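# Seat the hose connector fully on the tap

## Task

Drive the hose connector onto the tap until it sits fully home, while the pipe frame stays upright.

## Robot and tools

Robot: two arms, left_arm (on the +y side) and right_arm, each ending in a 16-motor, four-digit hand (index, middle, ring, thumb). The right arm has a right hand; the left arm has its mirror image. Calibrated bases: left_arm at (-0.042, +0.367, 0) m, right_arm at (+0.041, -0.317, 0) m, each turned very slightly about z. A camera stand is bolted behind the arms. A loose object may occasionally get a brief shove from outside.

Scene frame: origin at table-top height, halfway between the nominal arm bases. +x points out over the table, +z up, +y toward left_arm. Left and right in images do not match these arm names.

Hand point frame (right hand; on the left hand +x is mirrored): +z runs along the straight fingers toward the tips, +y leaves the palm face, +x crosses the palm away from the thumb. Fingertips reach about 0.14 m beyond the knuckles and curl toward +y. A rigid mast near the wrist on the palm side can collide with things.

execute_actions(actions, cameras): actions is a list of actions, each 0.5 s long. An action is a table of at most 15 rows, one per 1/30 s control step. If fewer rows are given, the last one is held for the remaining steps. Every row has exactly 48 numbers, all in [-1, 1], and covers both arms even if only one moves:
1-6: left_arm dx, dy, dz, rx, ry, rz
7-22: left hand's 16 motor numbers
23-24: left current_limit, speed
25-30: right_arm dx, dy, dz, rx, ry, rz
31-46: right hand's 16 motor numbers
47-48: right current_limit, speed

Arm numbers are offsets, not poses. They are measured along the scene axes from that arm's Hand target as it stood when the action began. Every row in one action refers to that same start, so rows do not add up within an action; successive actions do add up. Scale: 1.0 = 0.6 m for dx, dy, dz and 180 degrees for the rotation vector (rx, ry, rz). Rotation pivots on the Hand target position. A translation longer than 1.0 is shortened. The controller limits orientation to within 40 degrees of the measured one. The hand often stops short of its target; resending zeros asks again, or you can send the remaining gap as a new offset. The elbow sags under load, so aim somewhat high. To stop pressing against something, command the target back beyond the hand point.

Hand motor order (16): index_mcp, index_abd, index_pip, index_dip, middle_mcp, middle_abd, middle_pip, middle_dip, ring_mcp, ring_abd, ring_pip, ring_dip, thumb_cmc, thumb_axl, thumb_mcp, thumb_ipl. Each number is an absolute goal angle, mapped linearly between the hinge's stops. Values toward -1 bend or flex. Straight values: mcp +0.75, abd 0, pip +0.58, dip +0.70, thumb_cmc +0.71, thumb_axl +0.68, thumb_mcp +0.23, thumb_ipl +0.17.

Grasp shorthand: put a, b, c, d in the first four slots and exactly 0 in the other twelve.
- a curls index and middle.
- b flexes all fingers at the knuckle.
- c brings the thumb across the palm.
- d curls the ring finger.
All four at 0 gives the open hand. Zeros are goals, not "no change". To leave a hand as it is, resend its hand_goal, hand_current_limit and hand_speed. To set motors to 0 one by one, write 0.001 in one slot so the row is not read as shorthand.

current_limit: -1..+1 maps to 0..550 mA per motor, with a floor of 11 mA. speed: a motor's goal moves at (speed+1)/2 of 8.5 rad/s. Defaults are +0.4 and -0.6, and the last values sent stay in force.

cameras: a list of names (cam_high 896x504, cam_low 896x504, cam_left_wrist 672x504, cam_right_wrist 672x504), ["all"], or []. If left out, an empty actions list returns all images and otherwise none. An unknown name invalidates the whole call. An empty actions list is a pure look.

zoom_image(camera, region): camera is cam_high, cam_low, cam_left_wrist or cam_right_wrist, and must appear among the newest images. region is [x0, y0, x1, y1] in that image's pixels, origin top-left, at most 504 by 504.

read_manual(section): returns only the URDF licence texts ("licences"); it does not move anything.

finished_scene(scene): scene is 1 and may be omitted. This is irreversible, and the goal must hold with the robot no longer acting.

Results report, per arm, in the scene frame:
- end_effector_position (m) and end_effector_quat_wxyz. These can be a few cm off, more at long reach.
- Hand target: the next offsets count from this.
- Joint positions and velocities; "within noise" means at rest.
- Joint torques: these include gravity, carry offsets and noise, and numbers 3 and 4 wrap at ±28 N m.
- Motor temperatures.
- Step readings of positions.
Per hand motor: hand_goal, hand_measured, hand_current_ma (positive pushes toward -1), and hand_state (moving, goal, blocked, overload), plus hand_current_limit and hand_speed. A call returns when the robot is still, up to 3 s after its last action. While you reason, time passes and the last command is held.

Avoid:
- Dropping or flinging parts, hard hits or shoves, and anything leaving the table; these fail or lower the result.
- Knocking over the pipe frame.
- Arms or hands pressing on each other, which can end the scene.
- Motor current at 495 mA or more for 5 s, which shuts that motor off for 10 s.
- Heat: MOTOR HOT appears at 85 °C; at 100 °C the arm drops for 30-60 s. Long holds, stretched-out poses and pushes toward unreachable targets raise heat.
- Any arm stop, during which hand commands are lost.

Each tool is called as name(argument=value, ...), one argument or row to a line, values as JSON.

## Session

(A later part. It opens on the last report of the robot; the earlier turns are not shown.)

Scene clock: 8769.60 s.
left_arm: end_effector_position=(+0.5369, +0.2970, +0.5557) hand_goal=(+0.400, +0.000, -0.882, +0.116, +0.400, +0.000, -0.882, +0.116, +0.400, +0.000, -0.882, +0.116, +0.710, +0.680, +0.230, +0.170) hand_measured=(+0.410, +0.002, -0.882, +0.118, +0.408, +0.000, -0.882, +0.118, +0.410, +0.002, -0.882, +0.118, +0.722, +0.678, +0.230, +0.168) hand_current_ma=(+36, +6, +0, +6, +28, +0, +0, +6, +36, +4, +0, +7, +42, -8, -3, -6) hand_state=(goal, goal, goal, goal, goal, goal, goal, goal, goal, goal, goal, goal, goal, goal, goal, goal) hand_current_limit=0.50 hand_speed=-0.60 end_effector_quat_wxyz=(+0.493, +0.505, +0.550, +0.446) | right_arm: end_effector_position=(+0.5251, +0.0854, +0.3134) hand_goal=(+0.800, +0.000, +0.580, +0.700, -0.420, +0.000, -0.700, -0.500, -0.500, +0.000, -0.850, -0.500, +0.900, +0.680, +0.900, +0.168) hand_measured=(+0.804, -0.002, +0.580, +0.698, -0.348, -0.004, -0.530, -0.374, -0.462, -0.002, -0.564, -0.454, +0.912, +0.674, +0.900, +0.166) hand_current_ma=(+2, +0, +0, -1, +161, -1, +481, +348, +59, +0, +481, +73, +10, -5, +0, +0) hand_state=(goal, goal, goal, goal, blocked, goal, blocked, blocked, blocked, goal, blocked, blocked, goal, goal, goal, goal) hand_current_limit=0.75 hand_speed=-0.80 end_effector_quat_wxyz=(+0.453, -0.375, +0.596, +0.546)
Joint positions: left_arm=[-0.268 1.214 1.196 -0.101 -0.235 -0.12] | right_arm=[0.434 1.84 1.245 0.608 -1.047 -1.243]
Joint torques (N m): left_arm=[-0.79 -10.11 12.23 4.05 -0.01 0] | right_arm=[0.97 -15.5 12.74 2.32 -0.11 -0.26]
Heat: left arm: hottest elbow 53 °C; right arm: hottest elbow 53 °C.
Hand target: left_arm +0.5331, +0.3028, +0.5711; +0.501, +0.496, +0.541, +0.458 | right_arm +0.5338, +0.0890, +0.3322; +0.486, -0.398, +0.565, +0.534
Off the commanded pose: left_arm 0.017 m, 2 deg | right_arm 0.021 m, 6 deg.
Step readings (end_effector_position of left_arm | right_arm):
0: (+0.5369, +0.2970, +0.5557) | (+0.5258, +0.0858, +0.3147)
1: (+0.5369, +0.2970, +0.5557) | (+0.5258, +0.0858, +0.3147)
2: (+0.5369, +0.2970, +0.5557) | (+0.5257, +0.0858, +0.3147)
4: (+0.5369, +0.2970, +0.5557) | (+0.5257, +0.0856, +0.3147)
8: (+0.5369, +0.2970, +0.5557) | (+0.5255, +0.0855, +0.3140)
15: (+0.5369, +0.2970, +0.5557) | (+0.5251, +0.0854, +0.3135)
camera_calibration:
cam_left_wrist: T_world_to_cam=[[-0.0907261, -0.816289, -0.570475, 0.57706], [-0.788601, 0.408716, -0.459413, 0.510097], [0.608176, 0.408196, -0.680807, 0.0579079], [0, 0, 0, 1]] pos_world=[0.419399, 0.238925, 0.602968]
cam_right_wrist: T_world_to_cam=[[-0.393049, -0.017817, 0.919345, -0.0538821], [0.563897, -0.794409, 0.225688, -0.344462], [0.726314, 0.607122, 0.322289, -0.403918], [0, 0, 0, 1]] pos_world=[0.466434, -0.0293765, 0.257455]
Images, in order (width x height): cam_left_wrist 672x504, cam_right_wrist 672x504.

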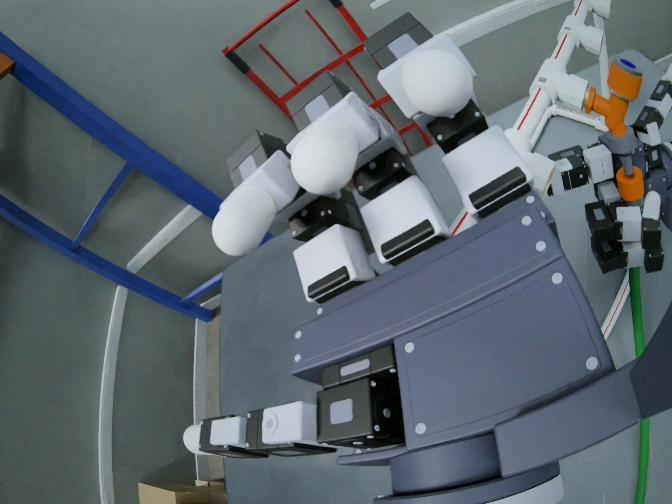

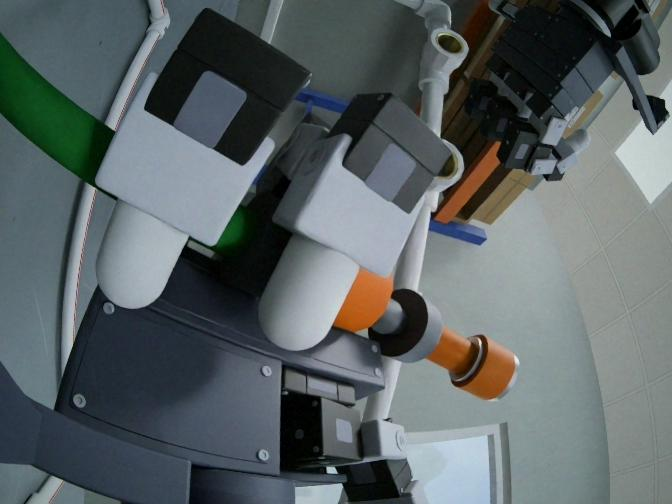

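execute_actions(
  actions=[
    [[0,0,0,0,0,0,0.4,0,-0.883,0.116,0.4,0,-0.883,0.116,0.4,0,-0.883,0.116,0.71,0.68,0.23,0.17,0.5,-0.6,0.005,0,-0.06,0,0,0,0.8,0,0.58,0.7,-0.42,0,-0.7,-0.5,-0.5,0,-0.85,-0.5,0.9,0.68,0.9,0.168,0.75,-0.8],[0,0,0,0,0,0,0.4,0,-0.883,0.116,0.4,0,-0.883,0.116,0.4,0,-0.883,0.116,0.71,0.68,0.23,0.17,0.5,-0.6,0.008,0,-0.055,0,0,0,0.8,0,0.58,0.7,-0.42,0,-0.7,-0.5,-0.5,0,-0.85,-0.5,0.9,0.68,0.9,0.168,0.75,-0.8]],
  ],
  cameras=["cam_right_wrist", "cam_left_wrist"],
)

zoom_image(
  camera="cam_left_wrist",
  region=[605, 130, 655, 220],
)

zoom_image(
  camera="cam_right_wrist",
  region=[340, 240, 500, 360],
)

Scene clock: 8786.13 s.
left_arm: end_effector_position=(+0.5369, +0.2970, +0.5557) hand_goal=(+0.400, +0.000, -0.882, +0.116, +0.400, +0.000, -0.882, +0.116, +0.400, +0.000, -0.882, +0.116, +0.710, +0.680, +0.230, +0.170) hand_measured=(+0.410, +0.002, -0.882, +0.118, +0.408, +0.000, -0.882, +0.118, +0.410, +0.002, -0.882, +0.118, +0.722, +0.678, +0.230, +0.168) hand_current_ma=(+36, +6, +0, +6, +28, +0, +0, +6, +36, +4, +0, +7, +42, -8, -3, -6) hand_state=(goal, goal, goal, goal, goal, goal, goal, goal, goal, goal, goal, goal, goal, goal, goal, goal) hand_current_limit=0.50 hand_speed=-0.60 end_effector_quat_wxyz=(+0.493, +0.505, +0.550, +0.446) | right_arm: end_effector_position=(+0.5311, +0.0872, +0.2850) hand_goal=(+0.800, +0.000, +0.580, +0.700, -0.420, +0.000, -0.700, -0.500, -0.500, +0.000, -0.850, -0.500, +0.900, +0.680, +0.900, +0.168) hand_measured=(+0.804, -0.002, +0.580, +0.698, -0.348, -0.004, -0.530, -0.374, -0.462, -0.002, -0.564, -0.454, +0.912, +0.672, +0.900, +0.166) hand_current_ma=(+2, +0, +0, -1, +161, -1, +481, +348, +59, +0, +481, +73, +10, -5, +0, +0) hand_state=(goal, goal, goal, goal, blocked, goal, blocked, blocked, blocked, goal, blocked, blocked, goal, goal, goal, goal) hand_current_limit=0.75 hand_speed=-0.80 end_effector_quat_wxyz=(+0.457, -0.379, +0.592, +0.545)
Joint positions: left_arm=[-0.268 1.214 1.196 -0.101 -0.235 -0.12] | right_arm=[0.433 1.901 1.246 0.681 -1.051 -1.244]
Joint torques (N m): left_arm=[-0.79 -10.11 12.23 4.01 -0.01 0] | right_arm=[0.85 -16.38 11.23 2.06 -0.09 -0.31]
Heat: left arm: hottest elbow 53 °C; right arm: hottest elbow 54 °C.
Hand target: left_arm +0.5331, +0.3028, +0.5711; +0.501, +0.496, +0.541, +0.458 | right_arm +0.5388, +0.0888, +0.2992; +0.486, -0.398, +0.565, +0.534
Off the commanded pose: left_arm 0.017 m, 2 deg | right_arm 0.016 m, 5 deg.
Step readings (end_effector_position of left_arm | right_arm):
0: (+0.5369, +0.2970, +0.5557) | (+0.5251, +0.0854, +0.3134)
1: (+0.5369, +0.2970, +0.5557) | (+0.5251, +0.0854, +0.3133)
2: (+0.5369, +0.2970, +0.5557) | (+0.5253, +0.0852, +0.3124)
4: (+0.5369, +0.2970, +0.5557) | (+0.5253, +0.0853, +0.3098)
8: (+0.5369, +0.2970, +0.5557) | (+0.5279, +0.0864, +0.2981)
15: (+0.5369, +0.2970, +0.5557) | (+0.5314, +0.0874, +0.2845)
camera_calibration:
cam_left_wrist: T_world_to_cam=[[-0.0907261, -0.816289, -0.570475, 0.57706], [-0.788601, 0.408716, -0.459413, 0.510097], [0.608176, 0.408196, -0.680807, 0.0579079], [0, 0, 0, 1]] pos_world=[0.419399, 0.238925, 0.602968]
cam_right_wrist: T_world_to_cam=[[-0.405017, -0.0233871, 0.91401, -0.0171077], [0.563404, -0.79371, 0.229347, -0.340726], [0.720095, 0.607846, 0.334643, -0.400527], [0, 0, 0, 1]] pos_world=[0.473455, -0.0273788, 0.227815]
Images, in order (width x height): cam_left_wrist 672x504, cam_right_wrist 672x504.

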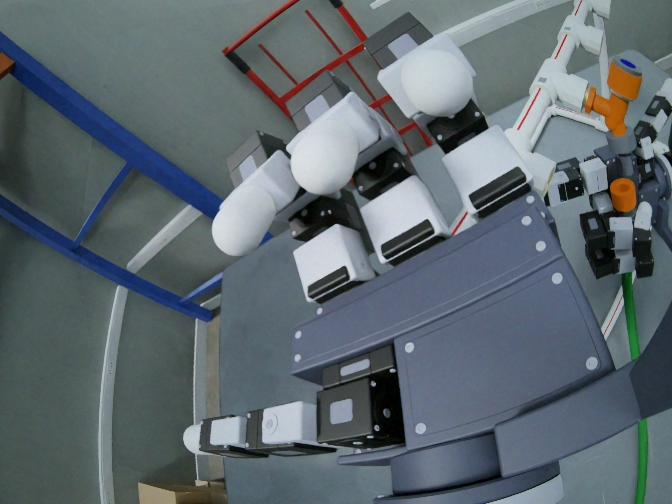

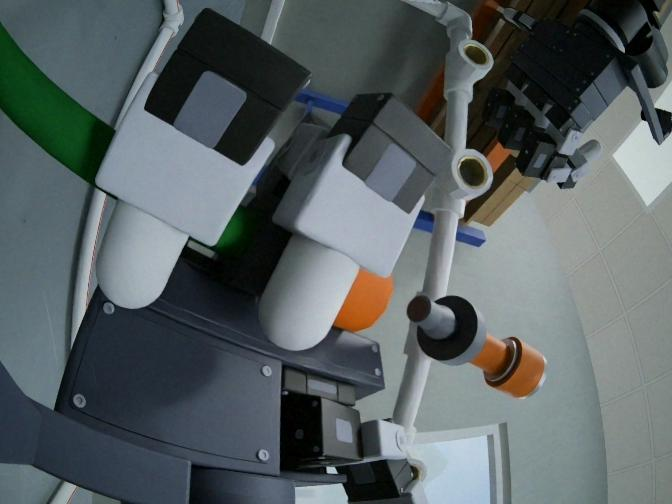

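Scaled by 5.600 from the camera's 672x504 image, which has a finer 960x720 frame.

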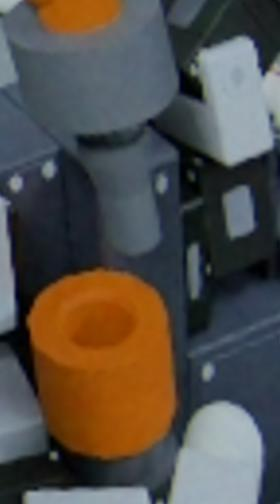

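Scaled by 3.150 from the camera's 672x504 image, which has a finer 960x720 frame.

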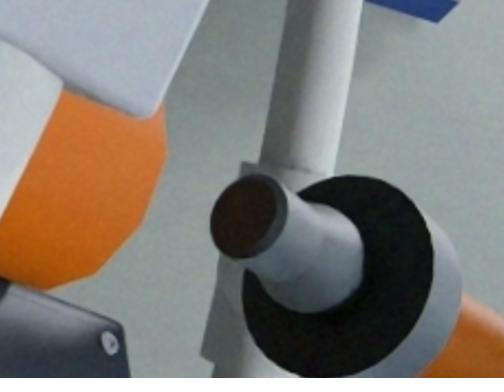

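execute_actions(
  actions=[
    [[0,0,0,0,0,0,0.4,0,-0.883,0.116,0.4,0,-0.883,0.116,0.4,0,-0.883,0.116,0.71,0.68,0.23,0.17,0.5,-0.6,-0.002,-0.007,0.015,0,0,0,0.8,0,0.58,0.7,-0.42,0,-0.7,-0.5,-0.5,0,-0.85,-0.5,0.9,0.68,0.9,0.168,0.75,-0.8],[0,0,0,0,0,0,0.4,0,-0.883,0.116,0.4,0,-0.883,0.116,0.4,0,-0.883,0.116,0.71,0.68,0.23,0.17,0.5,-0.6,-0.004,-0.012,0.042,0,0,0,0.8,0,0.58,0.7,-0.42,0,-0.7,-0.5,-0.5,0,-0.85,-0.5,0.9,0.68,0.9,0.168,0.75,-0.8]],
  ],
  cameras=["cam_right_wrist", "cam_left_wrist"],
)

zoom_image(
  camera="cam_left_wrist",
  region=[605, 130, 655, 220],
)

zoom_image(
  camera="cam_right_wrist",
  region=[340, 240, 500, 360],
)

Scene clock: 8828.47 s.
left_arm: end_effector_position=(+0.5369, +0.2970, +0.5557) hand_goal=(+0.400, +0.000, -0.882, +0.116, +0.400, +0.000, -0.882, +0.116, +0.400, +0.000, -0.882, +0.116, +0.710, +0.680, +0.230, +0.170) hand_measured=(+0.410, +0.002, -0.882, +0.118, +0.408, +0.000, -0.882, +0.118, +0.410, +0.002, -0.882, +0.118, +0.722, +0.678, +0.230, +0.168) hand_current_ma=(+36, +6, +0, +6, +28, +0, +0, +6, +36, +4, +0, +7, +42, -8, -3, -6) hand_state=(goal, goal, goal, goal, goal, goal, goal, goal, goal, goal, goal, goal, goal, goal, goal, goal) hand_current_limit=0.50 hand_speed=-0.60 end_effector_quat_wxyz=(+0.493, +0.505, +0.550, +0.446) | right_arm: end_effector_position=(+0.5299, +0.0821, +0.2942) hand_goal=(+0.800, +0.000, +0.580, +0.700, -0.420, +0.000, -0.700, -0.500, -0.500, +0.000, -0.850, -0.500, +0.900, +0.680, +0.900, +0.168) hand_measured=(+0.804, -0.002, +0.580, +0.698, -0.348, -0.004, -0.530, -0.374, -0.462, -0.002, -0.564, -0.454, +0.912, +0.672, +0.900, +0.166) hand_current_ma=(+2, +0, +0, -1, +161, -1, +481, +348, +59, +0, +481, +73, +10, -5, +0, +0) hand_state=(goal, goal, goal, goal, blocked, goal, blocked, blocked, blocked, goal, blocked, blocked, goal, goal, goal, goal) hand_current_limit=0.75 hand_speed=-0.80 end_effector_quat_wxyz=(+0.457, -0.381, +0.590, +0.546)
Joint positions: left_arm=[-0.268 1.214 1.196 -0.101 -0.235 -0.12] | right_arm=[0.425 1.883 1.246 0.666 -1.064 -1.244]
Joint torques (N m): left_arm=[-0.73 -10.11 12.26 4.04 -0.01 0] | right_arm=[0.21 -17.73 11.7 1.13 0.01 -0.24]
Heat: left arm: hottest elbow 53 °C; right arm: hottest elbow 53 °C.
Hand target: left_arm +0.5331, +0.3028, +0.5711; +0.501, +0.496, +0.541, +0.458 | right_arm +0.5364, +0.0817, +0.3242; +0.486, -0.398, +0.565, +0.534
Off the commanded pose: left_arm 0.017 m, 2 deg | right_arm 0.031 m, 5 deg.
Step readings (end_effector_position of left_arm | right_arm):
0: (+0.5369, +0.2970, +0.5557) | (+0.5311, +0.0872, +0.2850)
1: (+0.5369, +0.2970, +0.5557) | (+0.5311, +0.0872, +0.2850)
2: (+0.5369, +0.2970, +0.5557) | (+0.5309, +0.0872, +0.2850)
4: (+0.5369, +0.2970, +0.5557) | (+0.5305, +0.0866, +0.2850)
8: (+0.5369, +0.2970, +0.5557) | (+0.5310, +0.0844, +0.2868)
15: (+0.5369, +0.2970, +0.5557) | (+0.5300, +0.0821, +0.2939)
camera_calibration:
cam_left_wrist: T_world_to_cam=[[-0.0907261, -0.816289, -0.570475, 0.57706], [-0.788601, 0.408716, -0.459413, 0.510097], [0.608176, 0.408196, -0.680807, 0.0579079], [0, 0, 0, 1]] pos_world=[0.419399, 0.238925, 0.602968]
cam_right_wrist: T_world_to_cam=[[-0.407904, -0.0261458, 0.91265, -0.0239177], [0.566197, -0.791419, 0.230386, -0.348334], [0.716265, 0.610715, 0.337627, -0.398741], [0, 0, 0, 1]] pos_world=[0.473073, -0.0327862, 0.236705]
Images, in order (width x height): cam_left_wrist 672x504, cam_right_wrist 672x504.

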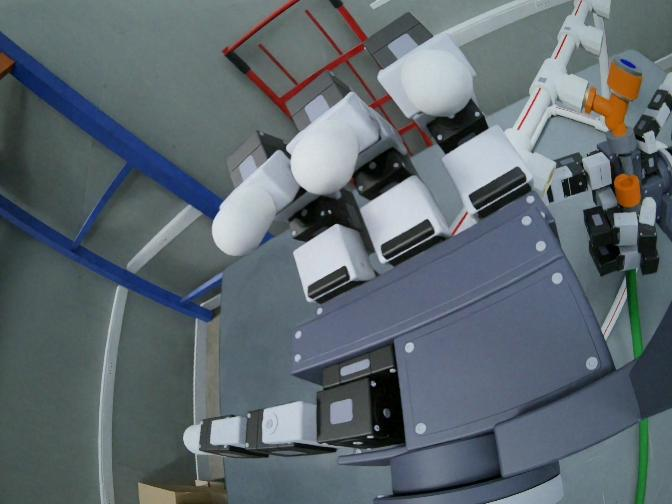

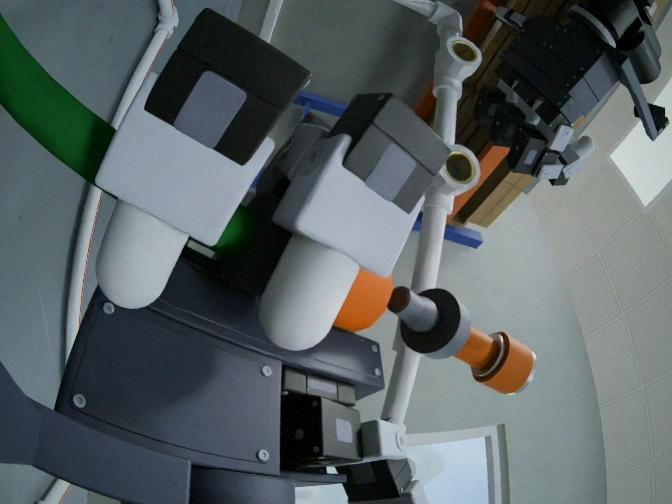

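Scaled by 5.600 from the camera's 672x504 image, which has a finer 960x720 frame.

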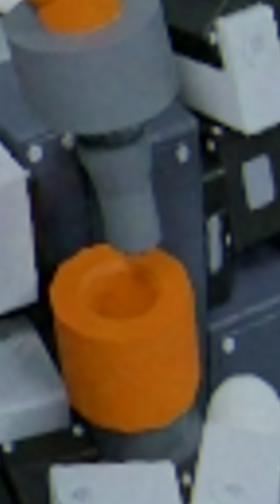

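Scaled by 3.150 from the camera's 672x504 image, which has a finer 960x720 frame.

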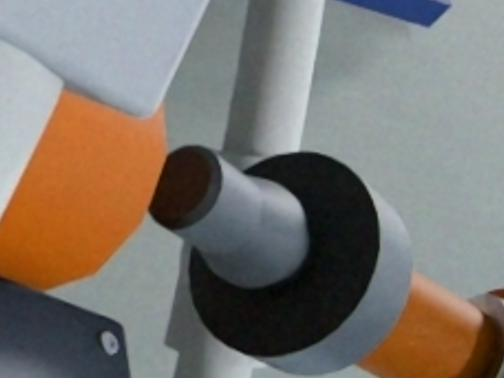

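execute_actions(
  actions=[
    [[0,0,0,0,0,0,0.4,0,-0.883,0.116,0.4,0,-0.883,0.116,0.4,0,-0.883,0.116,0.71,0.68,0.23,0.17,0.5,-0.6,0,0.001,0.014,0,0,0,0.8,0,0.58,0.7,-0.42,0,-0.7,-0.5,-0.5,0,-0.85,-0.5,0.9,0.68,0.9,0.168,0.75,-0.8],[0,0,0,0,0,0,0.4,0,-0.883,0.116,0.4,0,-0.883,0.116,0.4,0,-0.883,0.116,0.71,0.68,0.23,0.17,0.5,-0.6,0,0.002,0.028,0,0,0,0.8,0,0.58,0.7,-0.42,0,-0.7,-0.5,-0.5,0,-0.85,-0.5,0.9,0.68,0.9,0.168,0.75,-0.8]],
  ],
  cameras=["cam_right_wrist", "cam_left_wrist"],
)

zoom_image(
  camera="cam_left_wrist",
  region=[605, 130, 655, 220],
)

zoom_image(
  camera="cam_right_wrist",
  region=[340, 240, 500, 360],
)

Scene clock: 8848.37 s.
left_arm: end_effector_position=(+0.5369, +0.2970, +0.5557) hand_goal=(+0.400, +0.000, -0.882, +0.116, +0.400, +0.000, -0.882, +0.116, +0.400, +0.000, -0.882, +0.116, +0.710, +0.680, +0.230, +0.170) hand_measured=(+0.410, +0.002, -0.882, +0.118, +0.408, +0.000, -0.882, +0.118, +0.410, +0.002, -0.882, +0.118, +0.722, +0.678, +0.230, +0.168) hand_current_ma=(+36, +6, +0, +6, +28, +0, +0, +6, +36, +4, +0, +7, +42, -8, -3, -6) hand_state=(goal, goal, goal, goal, goal, goal, goal, goal, goal, goal, goal, goal, goal, goal, goal, goal) hand_current_limit=0.50 hand_speed=-0.60 end_effector_quat_wxyz=(+0.493, +0.505, +0.550, +0.446) | right_arm: end_effector_position=(+0.5297, +0.0820, +0.3082) hand_goal=(+0.800, +0.000, +0.580, +0.700, -0.420, +0.000, -0.700, -0.500, -0.500, +0.000, -0.850, -0.500, +0.900, +0.680, +0.900, +0.168) hand_measured=(+0.804, -0.002, +0.580, +0.698, -0.348, -0.004, -0.530, -0.374, -0.462, -0.002, -0.564, -0.454, +0.912, +0.672, +0.900, +0.166) hand_current_ma=(+2, +0, +0, -1, +161, -1, +481, +348, +59, +0, +481, +73, +10, -5, +0, +0) hand_state=(goal, goal, goal, goal, blocked, goal, blocked, blocked, blocked, goal, blocked, blocked, goal, goal, goal, goal) hand_current_limit=0.75 hand_speed=-0.80 end_effector_quat_wxyz=(+0.455, -0.380, +0.591, +0.547)
Joint positions: left_arm=[-0.268 1.214 1.196 -0.101 -0.235 -0.12] | right_arm=[0.425 1.86 1.257 0.627 -1.064 -1.244]
Joint torques (N m): left_arm=[-0.85 -10.11 12.23 4.05 -0.01 0] | right_arm=[0.26 -17.32 12.37 1.07 0.06 -0.24]
Heat: left arm: hottest elbow 53 °C; right arm: hottest elbow 54 °C.
Hand target: left_arm +0.5331, +0.3028, +0.5711; +0.501, +0.496, +0.541, +0.458 | right_arm +0.5364, +0.0829, +0.3412; +0.487, -0.398, +0.565, +0.534
Off the commanded pose: left_arm 0.017 m, 2 deg | right_arm 0.033 m, 5 deg.
Step readings (end_effector_position of left_arm | right_arm):
0: (+0.5369, +0.2970, +0.5557) | (+0.5299, +0.0821, +0.2942)
1: (+0.5369, +0.2970, +0.5557) | (+0.5299, +0.0821, +0.2942)
2: (+0.5369, +0.2970, +0.5557) | (+0.5299, +0.0821, +0.2943)
4: (+0.5369, +0.2970, +0.5557) | (+0.5301, +0.0821, +0.2946)
8: (+0.5369, +0.2970, +0.5557) | (+0.5299, +0.0820, +0.2988)
15: (+0.5369, +0.2970, +0.5557) | (+0.5294, +0.0819, +0.3080)
camera_calibration:
cam_left_wrist: T_world_to_cam=[[-0.0907261, -0.816289, -0.570475, 0.57706], [-0.788601, 0.408716, -0.459413, 0.510097], [0.608176, 0.408196, -0.680807, 0.0579079], [0, 0, 0, 1]] pos_world=[0.419399, 0.238925, 0.602968]
cam_right_wrist: T_world_to_cam=[[-0.402711, -0.0242271, 0.915007, -0.0404526], [0.567829, -0.790658, 0.228977, -0.351969], [0.71791, 0.611779, 0.332163, -0.402561], [0, 0, 0, 1]] pos_world=[0.47257, -0.0329887, 0.251323]
Images, in order (width x height): cam_left_wrist 672x504, cam_right_wrist 672x504.

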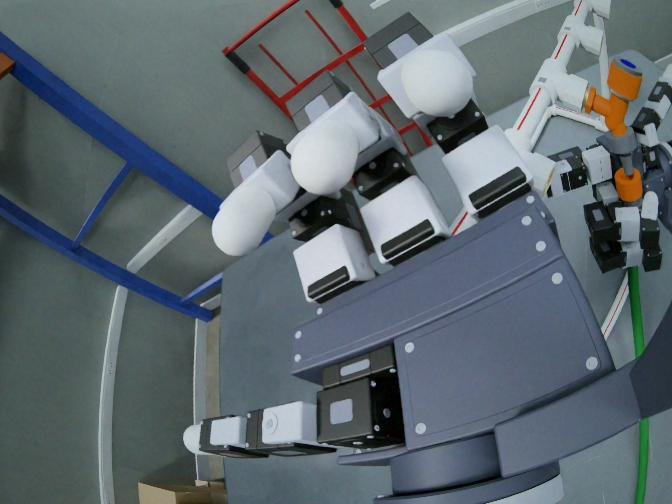

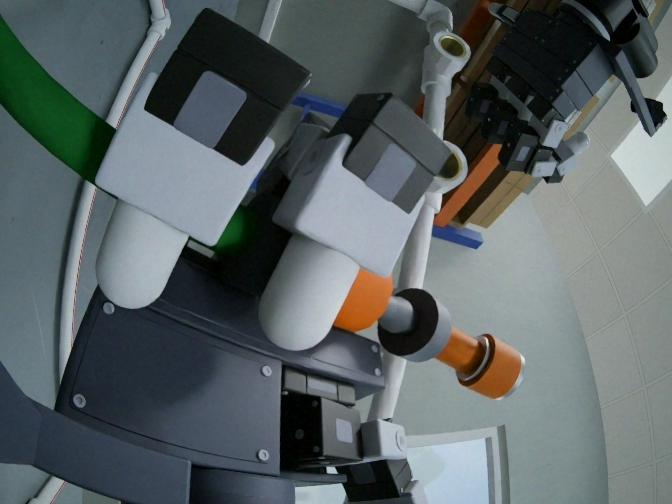

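Scaled by 5.600 from the camera's 672x504 image, which has a finer 960x720 frame.

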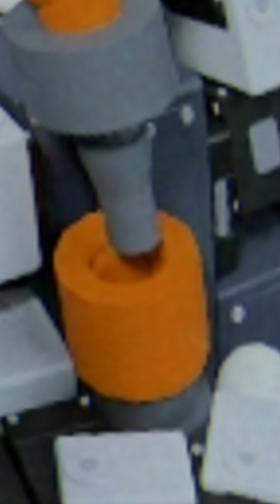

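Scaled by 3.150 from the camera's 672x504 image, which has a finer 960x720 frame.

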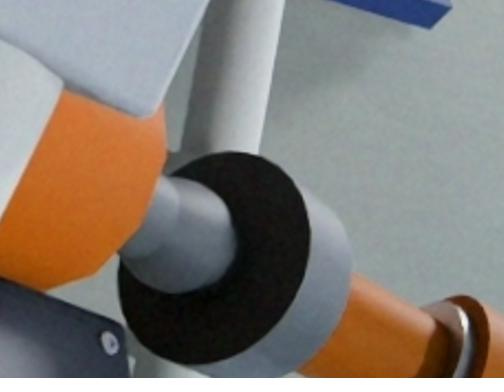

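execute_actions(
  actions=[
    [[0,0,0,0,0,0,0.4,0,-0.883,0.116,0.4,0,-0.883,0.116,0.4,0,-0.883,0.116,0.71,0.68,0.23,0.17,0.5,-0.6,0.003,-0.002,0.012,0,0,0,0.8,0,0.58,0.7,-0.42,0,-0.7,-0.5,-0.5,0,-0.85,-0.5,0.9,0.68,0.9,0.168,0.75,-0.8],[0,0,0,0,0,0,0.4,0,-0.883,0.116,0.4,0,-0.883,0.116,0.4,0,-0.883,0.116,0.71,0.68,0.23,0.17,0.5,-0.6,0.006,-0.003,0.022,0,0,0,0.8,0,0.58,0.7,-0.42,0,-0.7,-0.5,-0.5,0,-0.85,-0.5,0.9,0.68,0.9,0.168,0.75,-0.8]],
  ],
  cameras=["cam_right_wrist", "cam_left_wrist"],
)

zoom_image(
  camera="cam_left_wrist",
  region=[605, 130, 655, 220],
)

zoom_image(
  camera="cam_right_wrist",
  region=[340, 240, 500, 360],
)

Scene clock: 8868.03 s.
left_arm: end_effector_position=(+0.5369, +0.2970, +0.5557) hand_goal=(+0.400, +0.000, -0.882, +0.116, +0.400, +0.000, -0.882, +0.116, +0.400, +0.000, -0.882, +0.116, +0.710, +0.680, +0.230, +0.170) hand_measured=(+0.410, +0.002, -0.882, +0.118, +0.408, +0.000, -0.882, +0.118, +0.410, +0.002, -0.882, +0.118, +0.722, +0.678, +0.230, +0.168) hand_current_ma=(+36, +6, +0, +6, +28, +0, +0, +6, +36, +4, +0, +7, +42, -8, -3, -6) hand_state=(goal, goal, goal, goal, goal, goal, goal, goal, goal, goal, goal, goal, goal, goal, goal, goal) hand_current_limit=0.50 hand_speed=-0.60 end_effector_quat_wxyz=(+0.493, +0.505, +0.550, +0.446) | right_arm: end_effector_position=(+0.5315, +0.0826, +0.3126) hand_goal=(+0.800, +0.000, +0.580, +0.700, -0.420, +0.000, -0.700, -0.500, -0.500, +0.000, -0.850, -0.500, +0.900, +0.680, +0.900, +0.168) hand_measured=(+0.804, -0.002, +0.580, +0.698, -0.348, -0.004, -0.530, -0.374, -0.462, -0.002, -0.564, -0.454, +0.912, +0.672, +0.900, +0.166) hand_current_ma=(+2, +0, +0, -1, +161, -1, +481, +348, +59, +0, +481, +73, +10, -5, +0, +0) hand_state=(goal, goal, goal, goal, blocked, goal, blocked, blocked, blocked, goal, blocked, blocked, goal, goal, goal, goal) hand_current_limit=0.75 hand_speed=-0.80 end_effector_quat_wxyz=(+0.448, -0.379, +0.596, +0.549)
Joint positions: left_arm=[-0.268 1.214 1.196 -0.101 -0.235 -0.12] | right_arm=[0.425 1.856 1.269 0.594 -1.069 -1.244]
Joint torques (N m): left_arm=[-0.85 -10.05 12.22 4.04 -0.02 0] | right_arm=[0.15 -18.78 13.05 1.13 0.09 -0.22]
Motor temperatures (°C): left_arm=[25 31 53 25 25 25] | right_arm=[26 48 55 26 25 24]
Heat: left arm: hottest elbow 53 °C; right arm: hottest elbow 55 °C.
Hand target: left_arm +0.5331, +0.3028, +0.5711; +0.501, +0.496, +0.541, +0.458 | right_arm +0.5399, +0.0812, +0.3544; +0.486, -0.398, +0.565, +0.534
Off the commanded pose: left_arm 0.017 m, 2 deg | right_arm 0.043 m, 6 deg.
Step readings (end_effector_position of left_arm | right_arm):
0: (+0.5369, +0.2970, +0.5557) | (+0.5297, +0.0820, +0.3082)
1: (+0.5369, +0.2970, +0.5557) | (+0.5297, +0.0820, +0.3082)
2: (+0.5369, +0.2970, +0.5557) | (+0.5298, +0.0820, +0.3080)
4: (+0.5369, +0.2970, +0.5557) | (+0.5305, +0.0823, +0.3084)
8: (+0.5369, +0.2970, +0.5557) | (+0.5318, +0.0829, +0.3116)
15: (+0.5369, +0.2970, +0.5557) | (+0.5315, +0.0826, +0.3127)
camera_calibration:
cam_left_wrist: T_world_to_cam=[[-0.0907261, -0.816289, -0.570475, 0.57706], [-0.788601, 0.408716, -0.459413, 0.510097], [0.608176, 0.408196, -0.680807, 0.0579079], [0, 0, 0, 1]] pos_world=[0.419399, 0.238925, 0.602968]
cam_right_wrist: T_world_to_cam=[[-0.389063, -0.0206055, 0.92098, -0.0531375], [0.575069, -0.786459, 0.225339, -0.356612], [0.71967, 0.617298, 0.317832, -0.402648], [0, 0, 0, 1]] pos_world=[0.474176, -0.0330023, 0.257272]
Images, in order (width x height): cam_left_wrist 672x504, cam_right_wrist 672x504.

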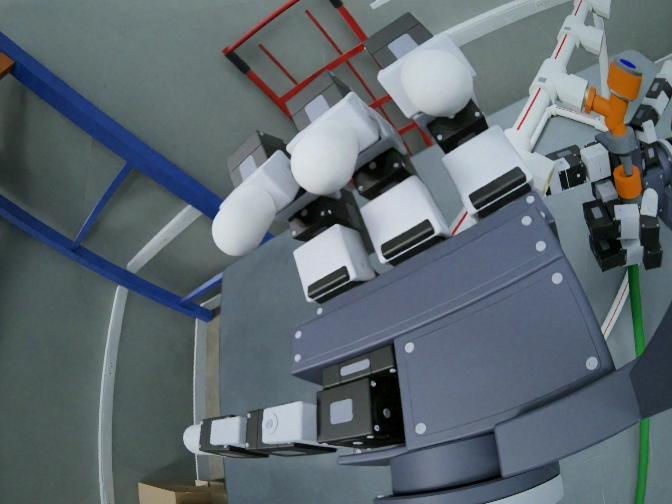

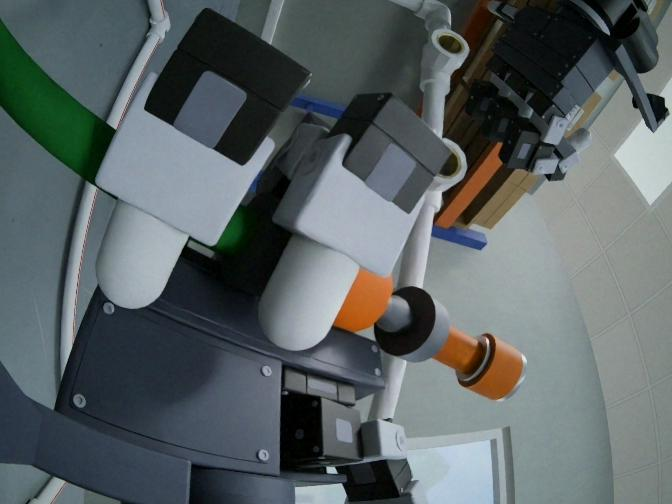

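Scaled by 5.600 from the camera's 672x504 image, which has a finer 960x720 frame.

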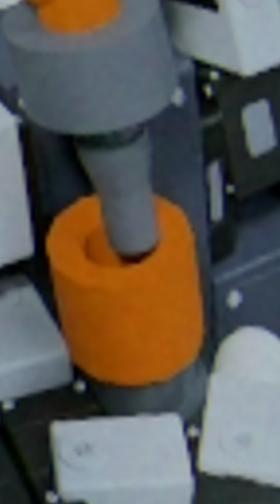

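Scaled by 3.150 from the camera's 672x504 image, which has a finer 960x720 frame.

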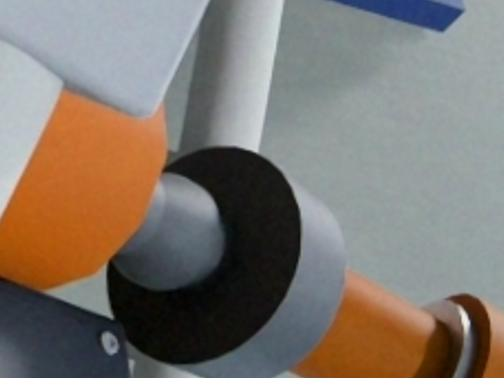

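execute_actions(
  actions=[
    [[0,0,0,0,0,0,0.4,0,-0.883,0.116,0.4,0,-0.883,0.116,0.4,0,-0.883,0.116,0.71,0.68,0.23,0.17,0.5,-0.6,0,-0.006,-0.01,0,0,0,0.8,0,0.58,0.7,-0.42,0,-0.7,-0.5,-0.5,0,-0.85,-0.5,0.9,0.68,0.9,0.168,0.75,-0.8],[0,0,0,0,0,0,0.4,0,-0.883,0.116,0.4,0,-0.883,0.116,0.4,0,-0.883,0.116,0.71,0.68,0.23,0.17,0.5,-0.6,0,-0.01,0,0,0,0,0.8,0,0.58,0.7,-0.42,0,-0.7,-0.5,-0.5,0,-0.85,-0.5,0.9,0.68,0.9,0.168,0.75,-0.8]],
  ],
  cameras=["cam_right_wrist", "cam_left_wrist"],
)

zoom_image(
  camera="cam_left_wrist",
  region=[605, 130, 655, 220],
)

zoom_image(
  camera="cam_right_wrist",
  region=[340, 240, 500, 360],
)

Scene clock: 8894.57 s.
left_arm: end_effector_position=(+0.5369, +0.2970, +0.5557) hand_goal=(+0.400, +0.000, -0.882, +0.116, +0.400, +0.000, -0.882, +0.116, +0.400, +0.000, -0.882, +0.116, +0.710, +0.680, +0.230, +0.170) hand_measured=(+0.410, +0.002, -0.882, +0.118, +0.408, +0.000, -0.882, +0.118, +0.410, +0.002, -0.882, +0.118, +0.722, +0.678, +0.230, +0.168) hand_current_ma=(+36, +6, +0, +6, +28, +0, +0, +6, +36, +4, +0, +7, +42, -8, -3, -6) hand_state=(goal, goal, goal, goal, goal, goal, goal, goal, goal, goal, goal, goal, goal, goal, goal, goal) hand_current_limit=0.50 hand_speed=-0.60 end_effector_quat_wxyz=(+0.493, +0.505, +0.550, +0.446) | right_arm: end_effector_position=(+0.5325, +0.0774, +0.3168) hand_goal=(+0.800, +0.000, +0.580, +0.700, -0.420, +0.000, -0.700, -0.500, -0.500, +0.000, -0.850, -0.500, +0.900, +0.680, +0.900, +0.168) hand_measured=(+0.804, -0.002, +0.580, +0.698, -0.348, -0.004, -0.530, -0.374, -0.462, -0.002, -0.564, -0.454, +0.912, +0.672, +0.900, +0.166) hand_current_ma=(+2, +0, +0, -1, +161, -1, +481, +348, +59, +0, +481, +73, +10, -5, +0, +0) hand_state=(goal, goal, goal, goal, blocked, goal, blocked, blocked, blocked, goal, blocked, blocked, goal, goal, goal, goal) hand_current_limit=0.75 hand_speed=-0.80 end_effector_quat_wxyz=(+0.451, -0.380, +0.594, +0.548)
Joint positions: left_arm=[-0.268 1.214 1.196 -0.101 -0.235 -0.12] | right_arm=[0.416 1.848 1.269 0.594 -1.076 -1.244]
Joint torques (N m): left_arm=[-0.73 -10.05 12.22 4.03 -0.01 0] | right_arm=[0.5 -18.37 12.74 1.07 0.01 -0.21]
Motor temperatures (°C): left_arm=[25 31 53 25 25 25] | right_arm=[26 48 56 26 25 24]
Heat: left arm: hottest elbow 53 °C; right arm: hottest elbow 56 °C.
Hand target: left_arm +0.5331, +0.3028, +0.5711; +0.501, +0.496, +0.541, +0.458 | right_arm +0.5400, +0.0751, +0.3544; +0.487, -0.398, +0.565, +0.534
Off the commanded pose: left_arm 0.017 m, 2 deg | right_arm 0.038 m, 6 deg.
Step readings (end_effector_position of left_arm | right_arm):
0: (+0.5369, +0.2970, +0.5557) | (+0.5315, +0.0826, +0.3126)
1: (+0.5369, +0.2970, +0.5557) | (+0.5315, +0.0826, +0.3126)
2: (+0.5369, +0.2970, +0.5557) | (+0.5315, +0.0824, +0.3126)
4: (+0.5369, +0.2970, +0.5557) | (+0.5314, +0.0819, +0.3126)
8: (+0.5369, +0.2970, +0.5557) | (+0.5318, +0.0798, +0.3142)
15: (+0.5369, +0.2970, +0.5557) | (+0.5325, +0.0774, +0.3168)
camera_calibration:
cam_left_wrist: T_world_to_cam=[[-0.0907261, -0.816289, -0.570475, 0.57706], [-0.788601, 0.408716, -0.459413, 0.510097], [0.608176, 0.408196, -0.680807, 0.0579079], [0, 0, 0, 1]] pos_world=[0.419399, 0.238925, 0.602968]
cam_right_wrist: T_world_to_cam=[[-0.39533, -0.0224026, 0.918266, -0.0523985], [0.572391, -0.787875, 0.227203, -0.361224], [0.718389, 0.615427, 0.324294, -0.402608], [0, 0, 0, 1]] pos_world=[0.475276, -0.0379978, 0.26075]
Images, in order (width x height): cam_left_wrist 672x504, cam_right_wrist 672x504.

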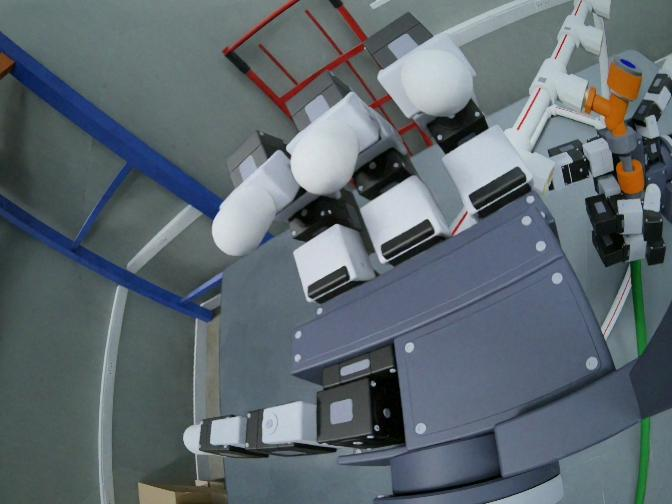

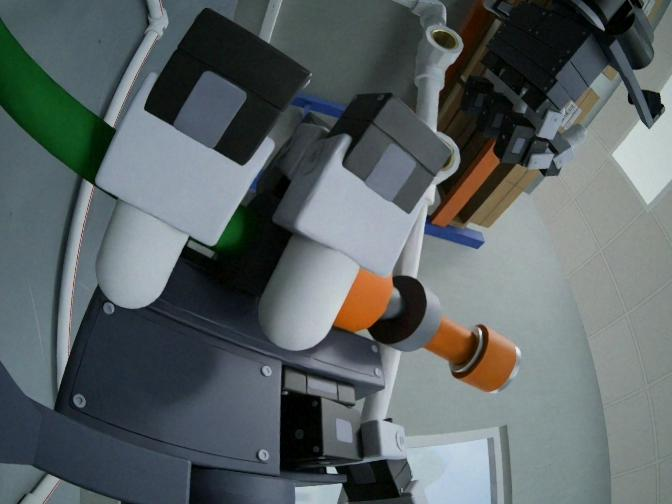

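Scaled by 5.600 from the camera's 672x504 image, which has a finer 960x720 frame.

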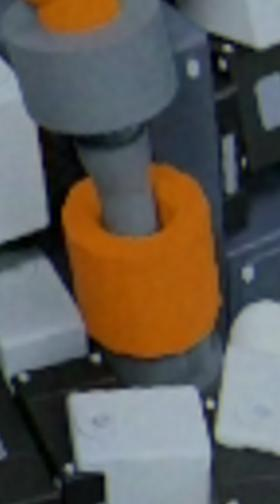

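Scaled by 3.150 from the camera's 672x504 image, which has a finer 960x720 frame.

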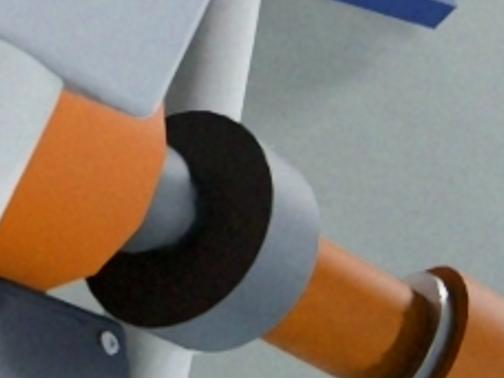

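execute_actions(
  actions=[
    [[0,0,0,0,0,0,0.4,0,-0.883,0.116,0.4,0,-0.883,0.116,0.4,0,-0.883,0.116,0.71,0.68,0.23,0.17,0.5,-0.6,0.003,-0.002,0.01,0,0,0,0.8,0,0.58,0.7,-0.42,0,-0.7,-0.5,-0.5,0,-0.85,-0.5,0.9,0.68,0.9,0.168,0.75,-0.8],[0,0,0,0,0,0,0.4,0,-0.883,0.116,0.4,0,-0.883,0.116,0.4,0,-0.883,0.116,0.71,0.68,0.23,0.17,0.5,-0.6,0.006,-0.003,0.02,0,0,0,0.8,0,0.58,0.7,-0.42,0,-0.7,-0.5,-0.5,0,-0.85,-0.5,0.9,0.68,0.9,0.168,0.75,-0.8]],
  ],
  cameras=["cam_right_wrist", "cam_left_wrist"],
)

zoom_image(
  camera="cam_left_wrist",
  region=[605, 130, 655, 220],
)

zoom_image(
  camera="cam_right_wrist",
  region=[340, 240, 500, 360],
)

Scene clock: 8914.70 s.
left_arm: end_effector_position=(+0.5369, +0.2970, +0.5557) hand_goal=(+0.400, +0.000, -0.882, +0.116, +0.400, +0.000, -0.882, +0.116, +0.400, +0.000, -0.882, +0.116, +0.710, +0.680, +0.230, +0.170) hand_measured=(+0.410, +0.002, -0.882, +0.118, +0.408, +0.000, -0.882, +0.118, +0.410, +0.002, -0.882, +0.118, +0.722, +0.678, +0.230, +0.168) hand_current_ma=(+36, +6, +0, +6, +28, +0, +0, +6, +36, +4, +0, +7, +42, -8, -3, -6) hand_state=(goal, goal, goal, goal, goal, goal, goal, goal, goal, goal, goal, goal, goal, goal, goal, goal) hand_current_limit=0.50 hand_speed=-0.60 end_effector_quat_wxyz=(+0.493, +0.505, +0.550, +0.446) | right_arm: end_effector_position=(+0.5355, +0.0777, +0.3237) hand_goal=(+0.800, +0.000, +0.580, +0.700, -0.420, +0.000, -0.700, -0.500, -0.500, +0.000, -0.850, -0.500, +0.900, +0.680, +0.900, +0.168) hand_measured=(+0.804, -0.002, +0.580, +0.698, -0.348, -0.004, -0.530, -0.374, -0.462, -0.002, -0.564, -0.454, +0.912, +0.672, +0.900, +0.166) hand_current_ma=(+2, +0, +0, -1, +161, -1, +481, +348, +59, +0, +481, +73, +10, -5, +0, +0) hand_state=(goal, goal, goal, goal, blocked, goal, blocked, blocked, blocked, goal, blocked, blocked, goal, goal, goal, goal) hand_current_limit=0.75 hand_speed=-0.80 end_effector_quat_wxyz=(+0.448, -0.379, +0.595, +0.549)
Joint positions: left_arm=[-0.268 1.214 1.196 -0.101 -0.235 -0.12] | right_arm=[0.415 1.845 1.287 0.566 -1.081 -1.244]
Joint torques (N m): left_arm=[-0.79 -10.11 12.23 4.03 -0.01 0] | right_arm=[0.15 -18.84 13.14 0.95 -0.02 -0.19]
Motor temperatures (°C): left_arm=[25 31 54 25 25 25] | right_arm=[26 54 56 26 25 24]
Heat: left arm: hottest elbow 54 °C; right arm: hottest elbow 56 °C.
Hand target: left_arm +0.5331, +0.3028, +0.5711; +0.501, +0.496, +0.541, +0.458 | right_arm +0.5437, +0.0733, +0.3663; +0.487, -0.398, +0.565, +0.534
Off the commanded pose: left_arm 0.017 m, 2 deg | right_arm 0.044 m, 6 deg.
Step readings (end_effector_position of left_arm | right_arm):
0: (+0.5369, +0.2970, +0.5557) | (+0.5325, +0.0774, +0.3168)
1: (+0.5369, +0.2970, +0.5557) | (+0.5325, +0.0774, +0.3168)
2: (+0.5369, +0.2970, +0.5557) | (+0.5325, +0.0774, +0.3170)
4: (+0.5369, +0.2970, +0.5557) | (+0.5328, +0.0776, +0.3177)
8: (+0.5369, +0.2970, +0.5557) | (+0.5346, +0.0776, +0.3220)
15: (+0.5369, +0.2970, +0.5557) | (+0.5354, +0.0777, +0.3236)
camera_calibration:
cam_left_wrist: T_world_to_cam=[[-0.0907261, -0.816289, -0.570475, 0.57706], [-0.788601, 0.408716, -0.459413, 0.510097], [0.608176, 0.408196, -0.680807, 0.0579079], [0, 0, 0, 1]] pos_world=[0.419399, 0.238925, 0.602968]
cam_right_wrist: T_world_to_cam=[[-0.389395, -0.0212379, 0.920826, -0.0615585], [0.576199, -0.785573, 0.225542, -0.366006], [0.718586, 0.618404, 0.318135, -0.405603], [0, 0, 0, 1]] pos_world=[0.478382, -0.0380051, 0.268271]
Images, in order (width x height): cam_left_wrist 672x504, cam_right_wrist 672x504.

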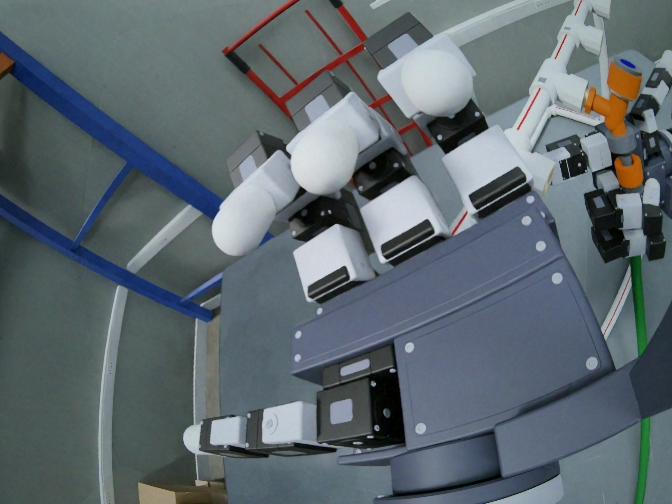

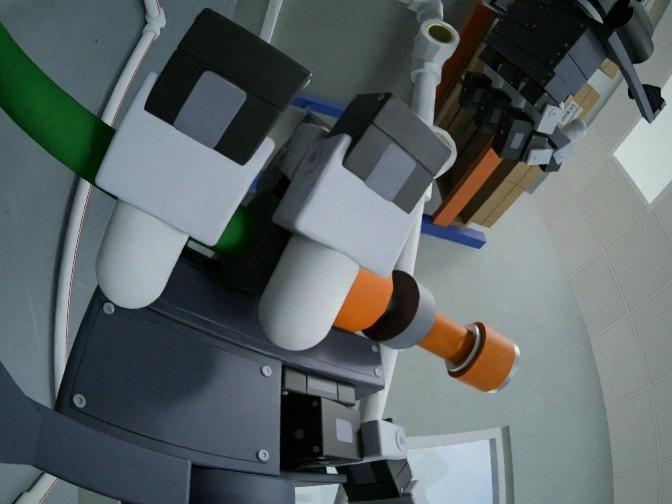

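Scaled by 5.600 from the camera's 672x504 image, which has a finer 960x720 frame.

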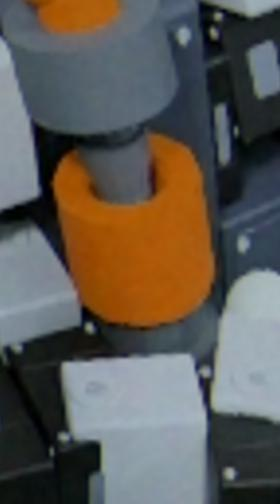

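Scaled by 3.150 from the camera's 672x504 image, which has a finer 960x720 frame.

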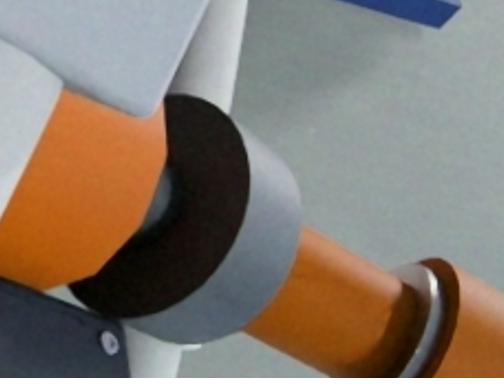

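execute_actions(
  actions=[
    [[0,0,0,0,0,0,0.4,0,-0.883,0.116,0.4,0,-0.883,0.116,0.4,0,-0.883,0.116,0.71,0.68,0.23,0.17,0.5,-0.6,0.003,-0.002,0.01,0,0,0,0.8,0,0.58,0.7,-0.42,0,-0.7,-0.5,-0.5,0,-0.85,-0.5,0.9,0.68,0.9,0.168,0.75,-0.8],[0,0,0,0,0,0,0.4,0,-0.883,0.116,0.4,0,-0.883,0.116,0.4,0,-0.883,0.116,0.71,0.68,0.23,0.17,0.5,-0.6,0.006,-0.003,0.02,0,0,0,0.8,0,0.58,0.7,-0.42,0,-0.7,-0.5,-0.5,0,-0.85,-0.5,0.9,0.68,0.9,0.168,0.75,-0.8]],
  ],
  cameras=["cam_right_wrist", "cam_left_wrist"],
)

zoom_image(
  camera="cam_left_wrist",
  region=[605, 130, 655, 220],
)

zoom_image(
  camera="cam_right_wrist",
  region=[340, 240, 500, 360],
)

Scene clock: 8930.03 s.
left_arm: end_effector_position=(+0.5369, +0.2970, +0.5557) hand_goal=(+0.400, +0.000, -0.882, +0.116, +0.400, +0.000, -0.882, +0.116, +0.400, +0.000, -0.882, +0.116, +0.710, +0.680, +0.230, +0.170) hand_measured=(+0.410, +0.002, -0.882, +0.118, +0.408, +0.000, -0.882, +0.118, +0.410, +0.002, -0.882, +0.118, +0.722, +0.678, +0.230, +0.168) hand_current_ma=(+36, +6, +0, +6, +28, +0, +0, +6, +36, +4, +0, +7, +42, -8, -3, -6) hand_state=(goal, goal, goal, goal, goal, goal, goal, goal, goal, goal, goal, goal, goal, goal, goal, goal) hand_current_limit=0.50 hand_speed=-0.60 end_effector_quat_wxyz=(+0.493, +0.505, +0.550, +0.446) | right_arm: end_effector_position=(+0.5368, +0.0774, +0.3272) hand_goal=(+0.800, +0.000, +0.580, +0.700, -0.420, +0.000, -0.700, -0.500, -0.500, +0.000, -0.850, -0.500, +0.900, +0.680, +0.900, +0.168) hand_measured=(+0.804, -0.002, +0.580, +0.698, -0.348, -0.004, -0.530, -0.374, -0.462, -0.002, -0.564, -0.454, +0.912, +0.672, +0.900, +0.166) hand_current_ma=(+2, +0, +0, -1, +161, -1, +481, +348, +59, +0, +481, +73, +10, -5, +0, +0) hand_state=(goal, goal, goal, goal, blocked, goal, blocked, blocked, blocked, goal, blocked, blocked, goal, goal, goal, goal) hand_current_limit=0.75 hand_speed=-0.80 end_effector_quat_wxyz=(+0.440, -0.378, +0.599, +0.552)
Joint positions: left_arm=[-0.268 1.214 1.196 -0.101 -0.235 -0.12] | right_arm=[0.413 1.842 1.297 0.536 -1.089 -1.244]
Joint torques (N m): left_arm=[-0.79 -10.11 12.22 4.01 -0.01 0] | right_arm=[-0.38 -18.67 13.82 0.98 0.11 -0.17]
Motor temperatures (°C): left_arm=[25 31 54 25 25 25] | right_arm=[26 54 58 26 25 24]
Heat: left arm: hottest elbow 54 °C; right arm: hottest elbow 58 °C.
Hand target: left_arm +0.5331, +0.3028, +0.5711; +0.501, +0.496, +0.541, +0.458 | right_arm +0.5473, +0.0714, +0.3784; +0.487, -0.398, +0.565, +0.534
Off the commanded pose: left_arm 0.017 m, 2 deg | right_arm 0.053 m, 7 deg.
Step readings (end_effector_position of left_arm | right_arm):
0: (+0.5369, +0.2970, +0.5557) | (+0.5355, +0.0777, +0.3237)
1: (+0.5369, +0.2970, +0.5557) | (+0.5355, +0.0777, +0.3237)
2: (+0.5369, +0.2970, +0.5557) | (+0.5354, +0.0777, +0.3239)
4: (+0.5369, +0.2970, +0.5557) | (+0.5359, +0.0774, +0.3246)
8: (+0.5369, +0.2970, +0.5557) | (+0.5365, +0.0775, +0.3269)
15: (+0.5369, +0.2970, +0.5557) | (+0.5367, +0.0773, +0.3271)
camera_calibration:
cam_left_wrist: T_world_to_cam=[[-0.0907261, -0.816289, -0.570475, 0.57706], [-0.788601, 0.408716, -0.459413, 0.510097], [0.608176, 0.408196, -0.680807, 0.0579079], [0, 0, 0, 1]] pos_world=[0.419399, 0.238925, 0.602968]
cam_right_wrist: T_world_to_cam=[[-0.374819, -0.0182066, 0.926919, -0.0743879], [0.585051, -0.780232, 0.221252, -0.371529], [0.719184, 0.625225, 0.303098, -0.403393], [0, 0, 0, 1]] pos_world=[0.479595, -0.0390218, 0.273421]
Images, in order (width x height): cam_left_wrist 672x504, cam_right_wrist 672x504.

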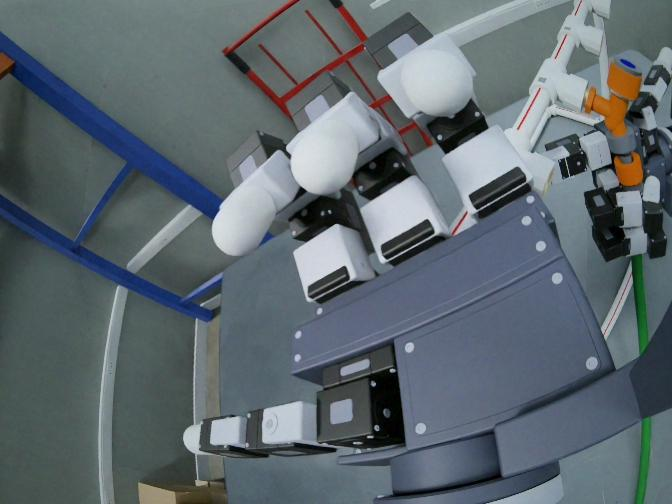

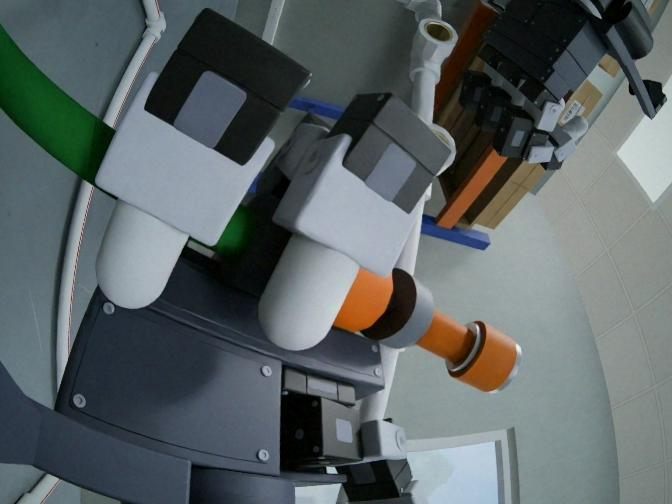

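Scaled by 5.600 from the camera's 672x504 image, which has a finer 960x720 frame.

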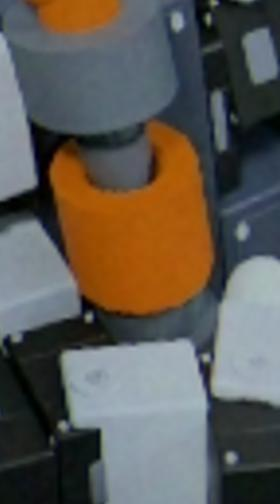

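Scaled by 3.150 from the camera's 672x504 image, which has a finer 960x720 frame.

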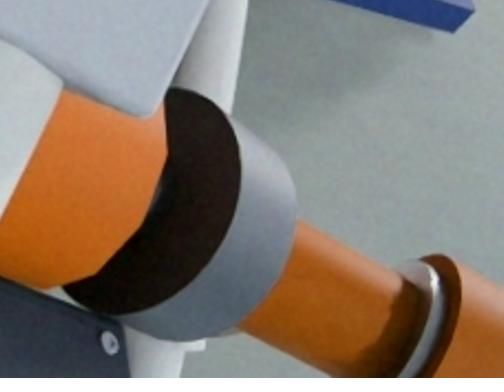

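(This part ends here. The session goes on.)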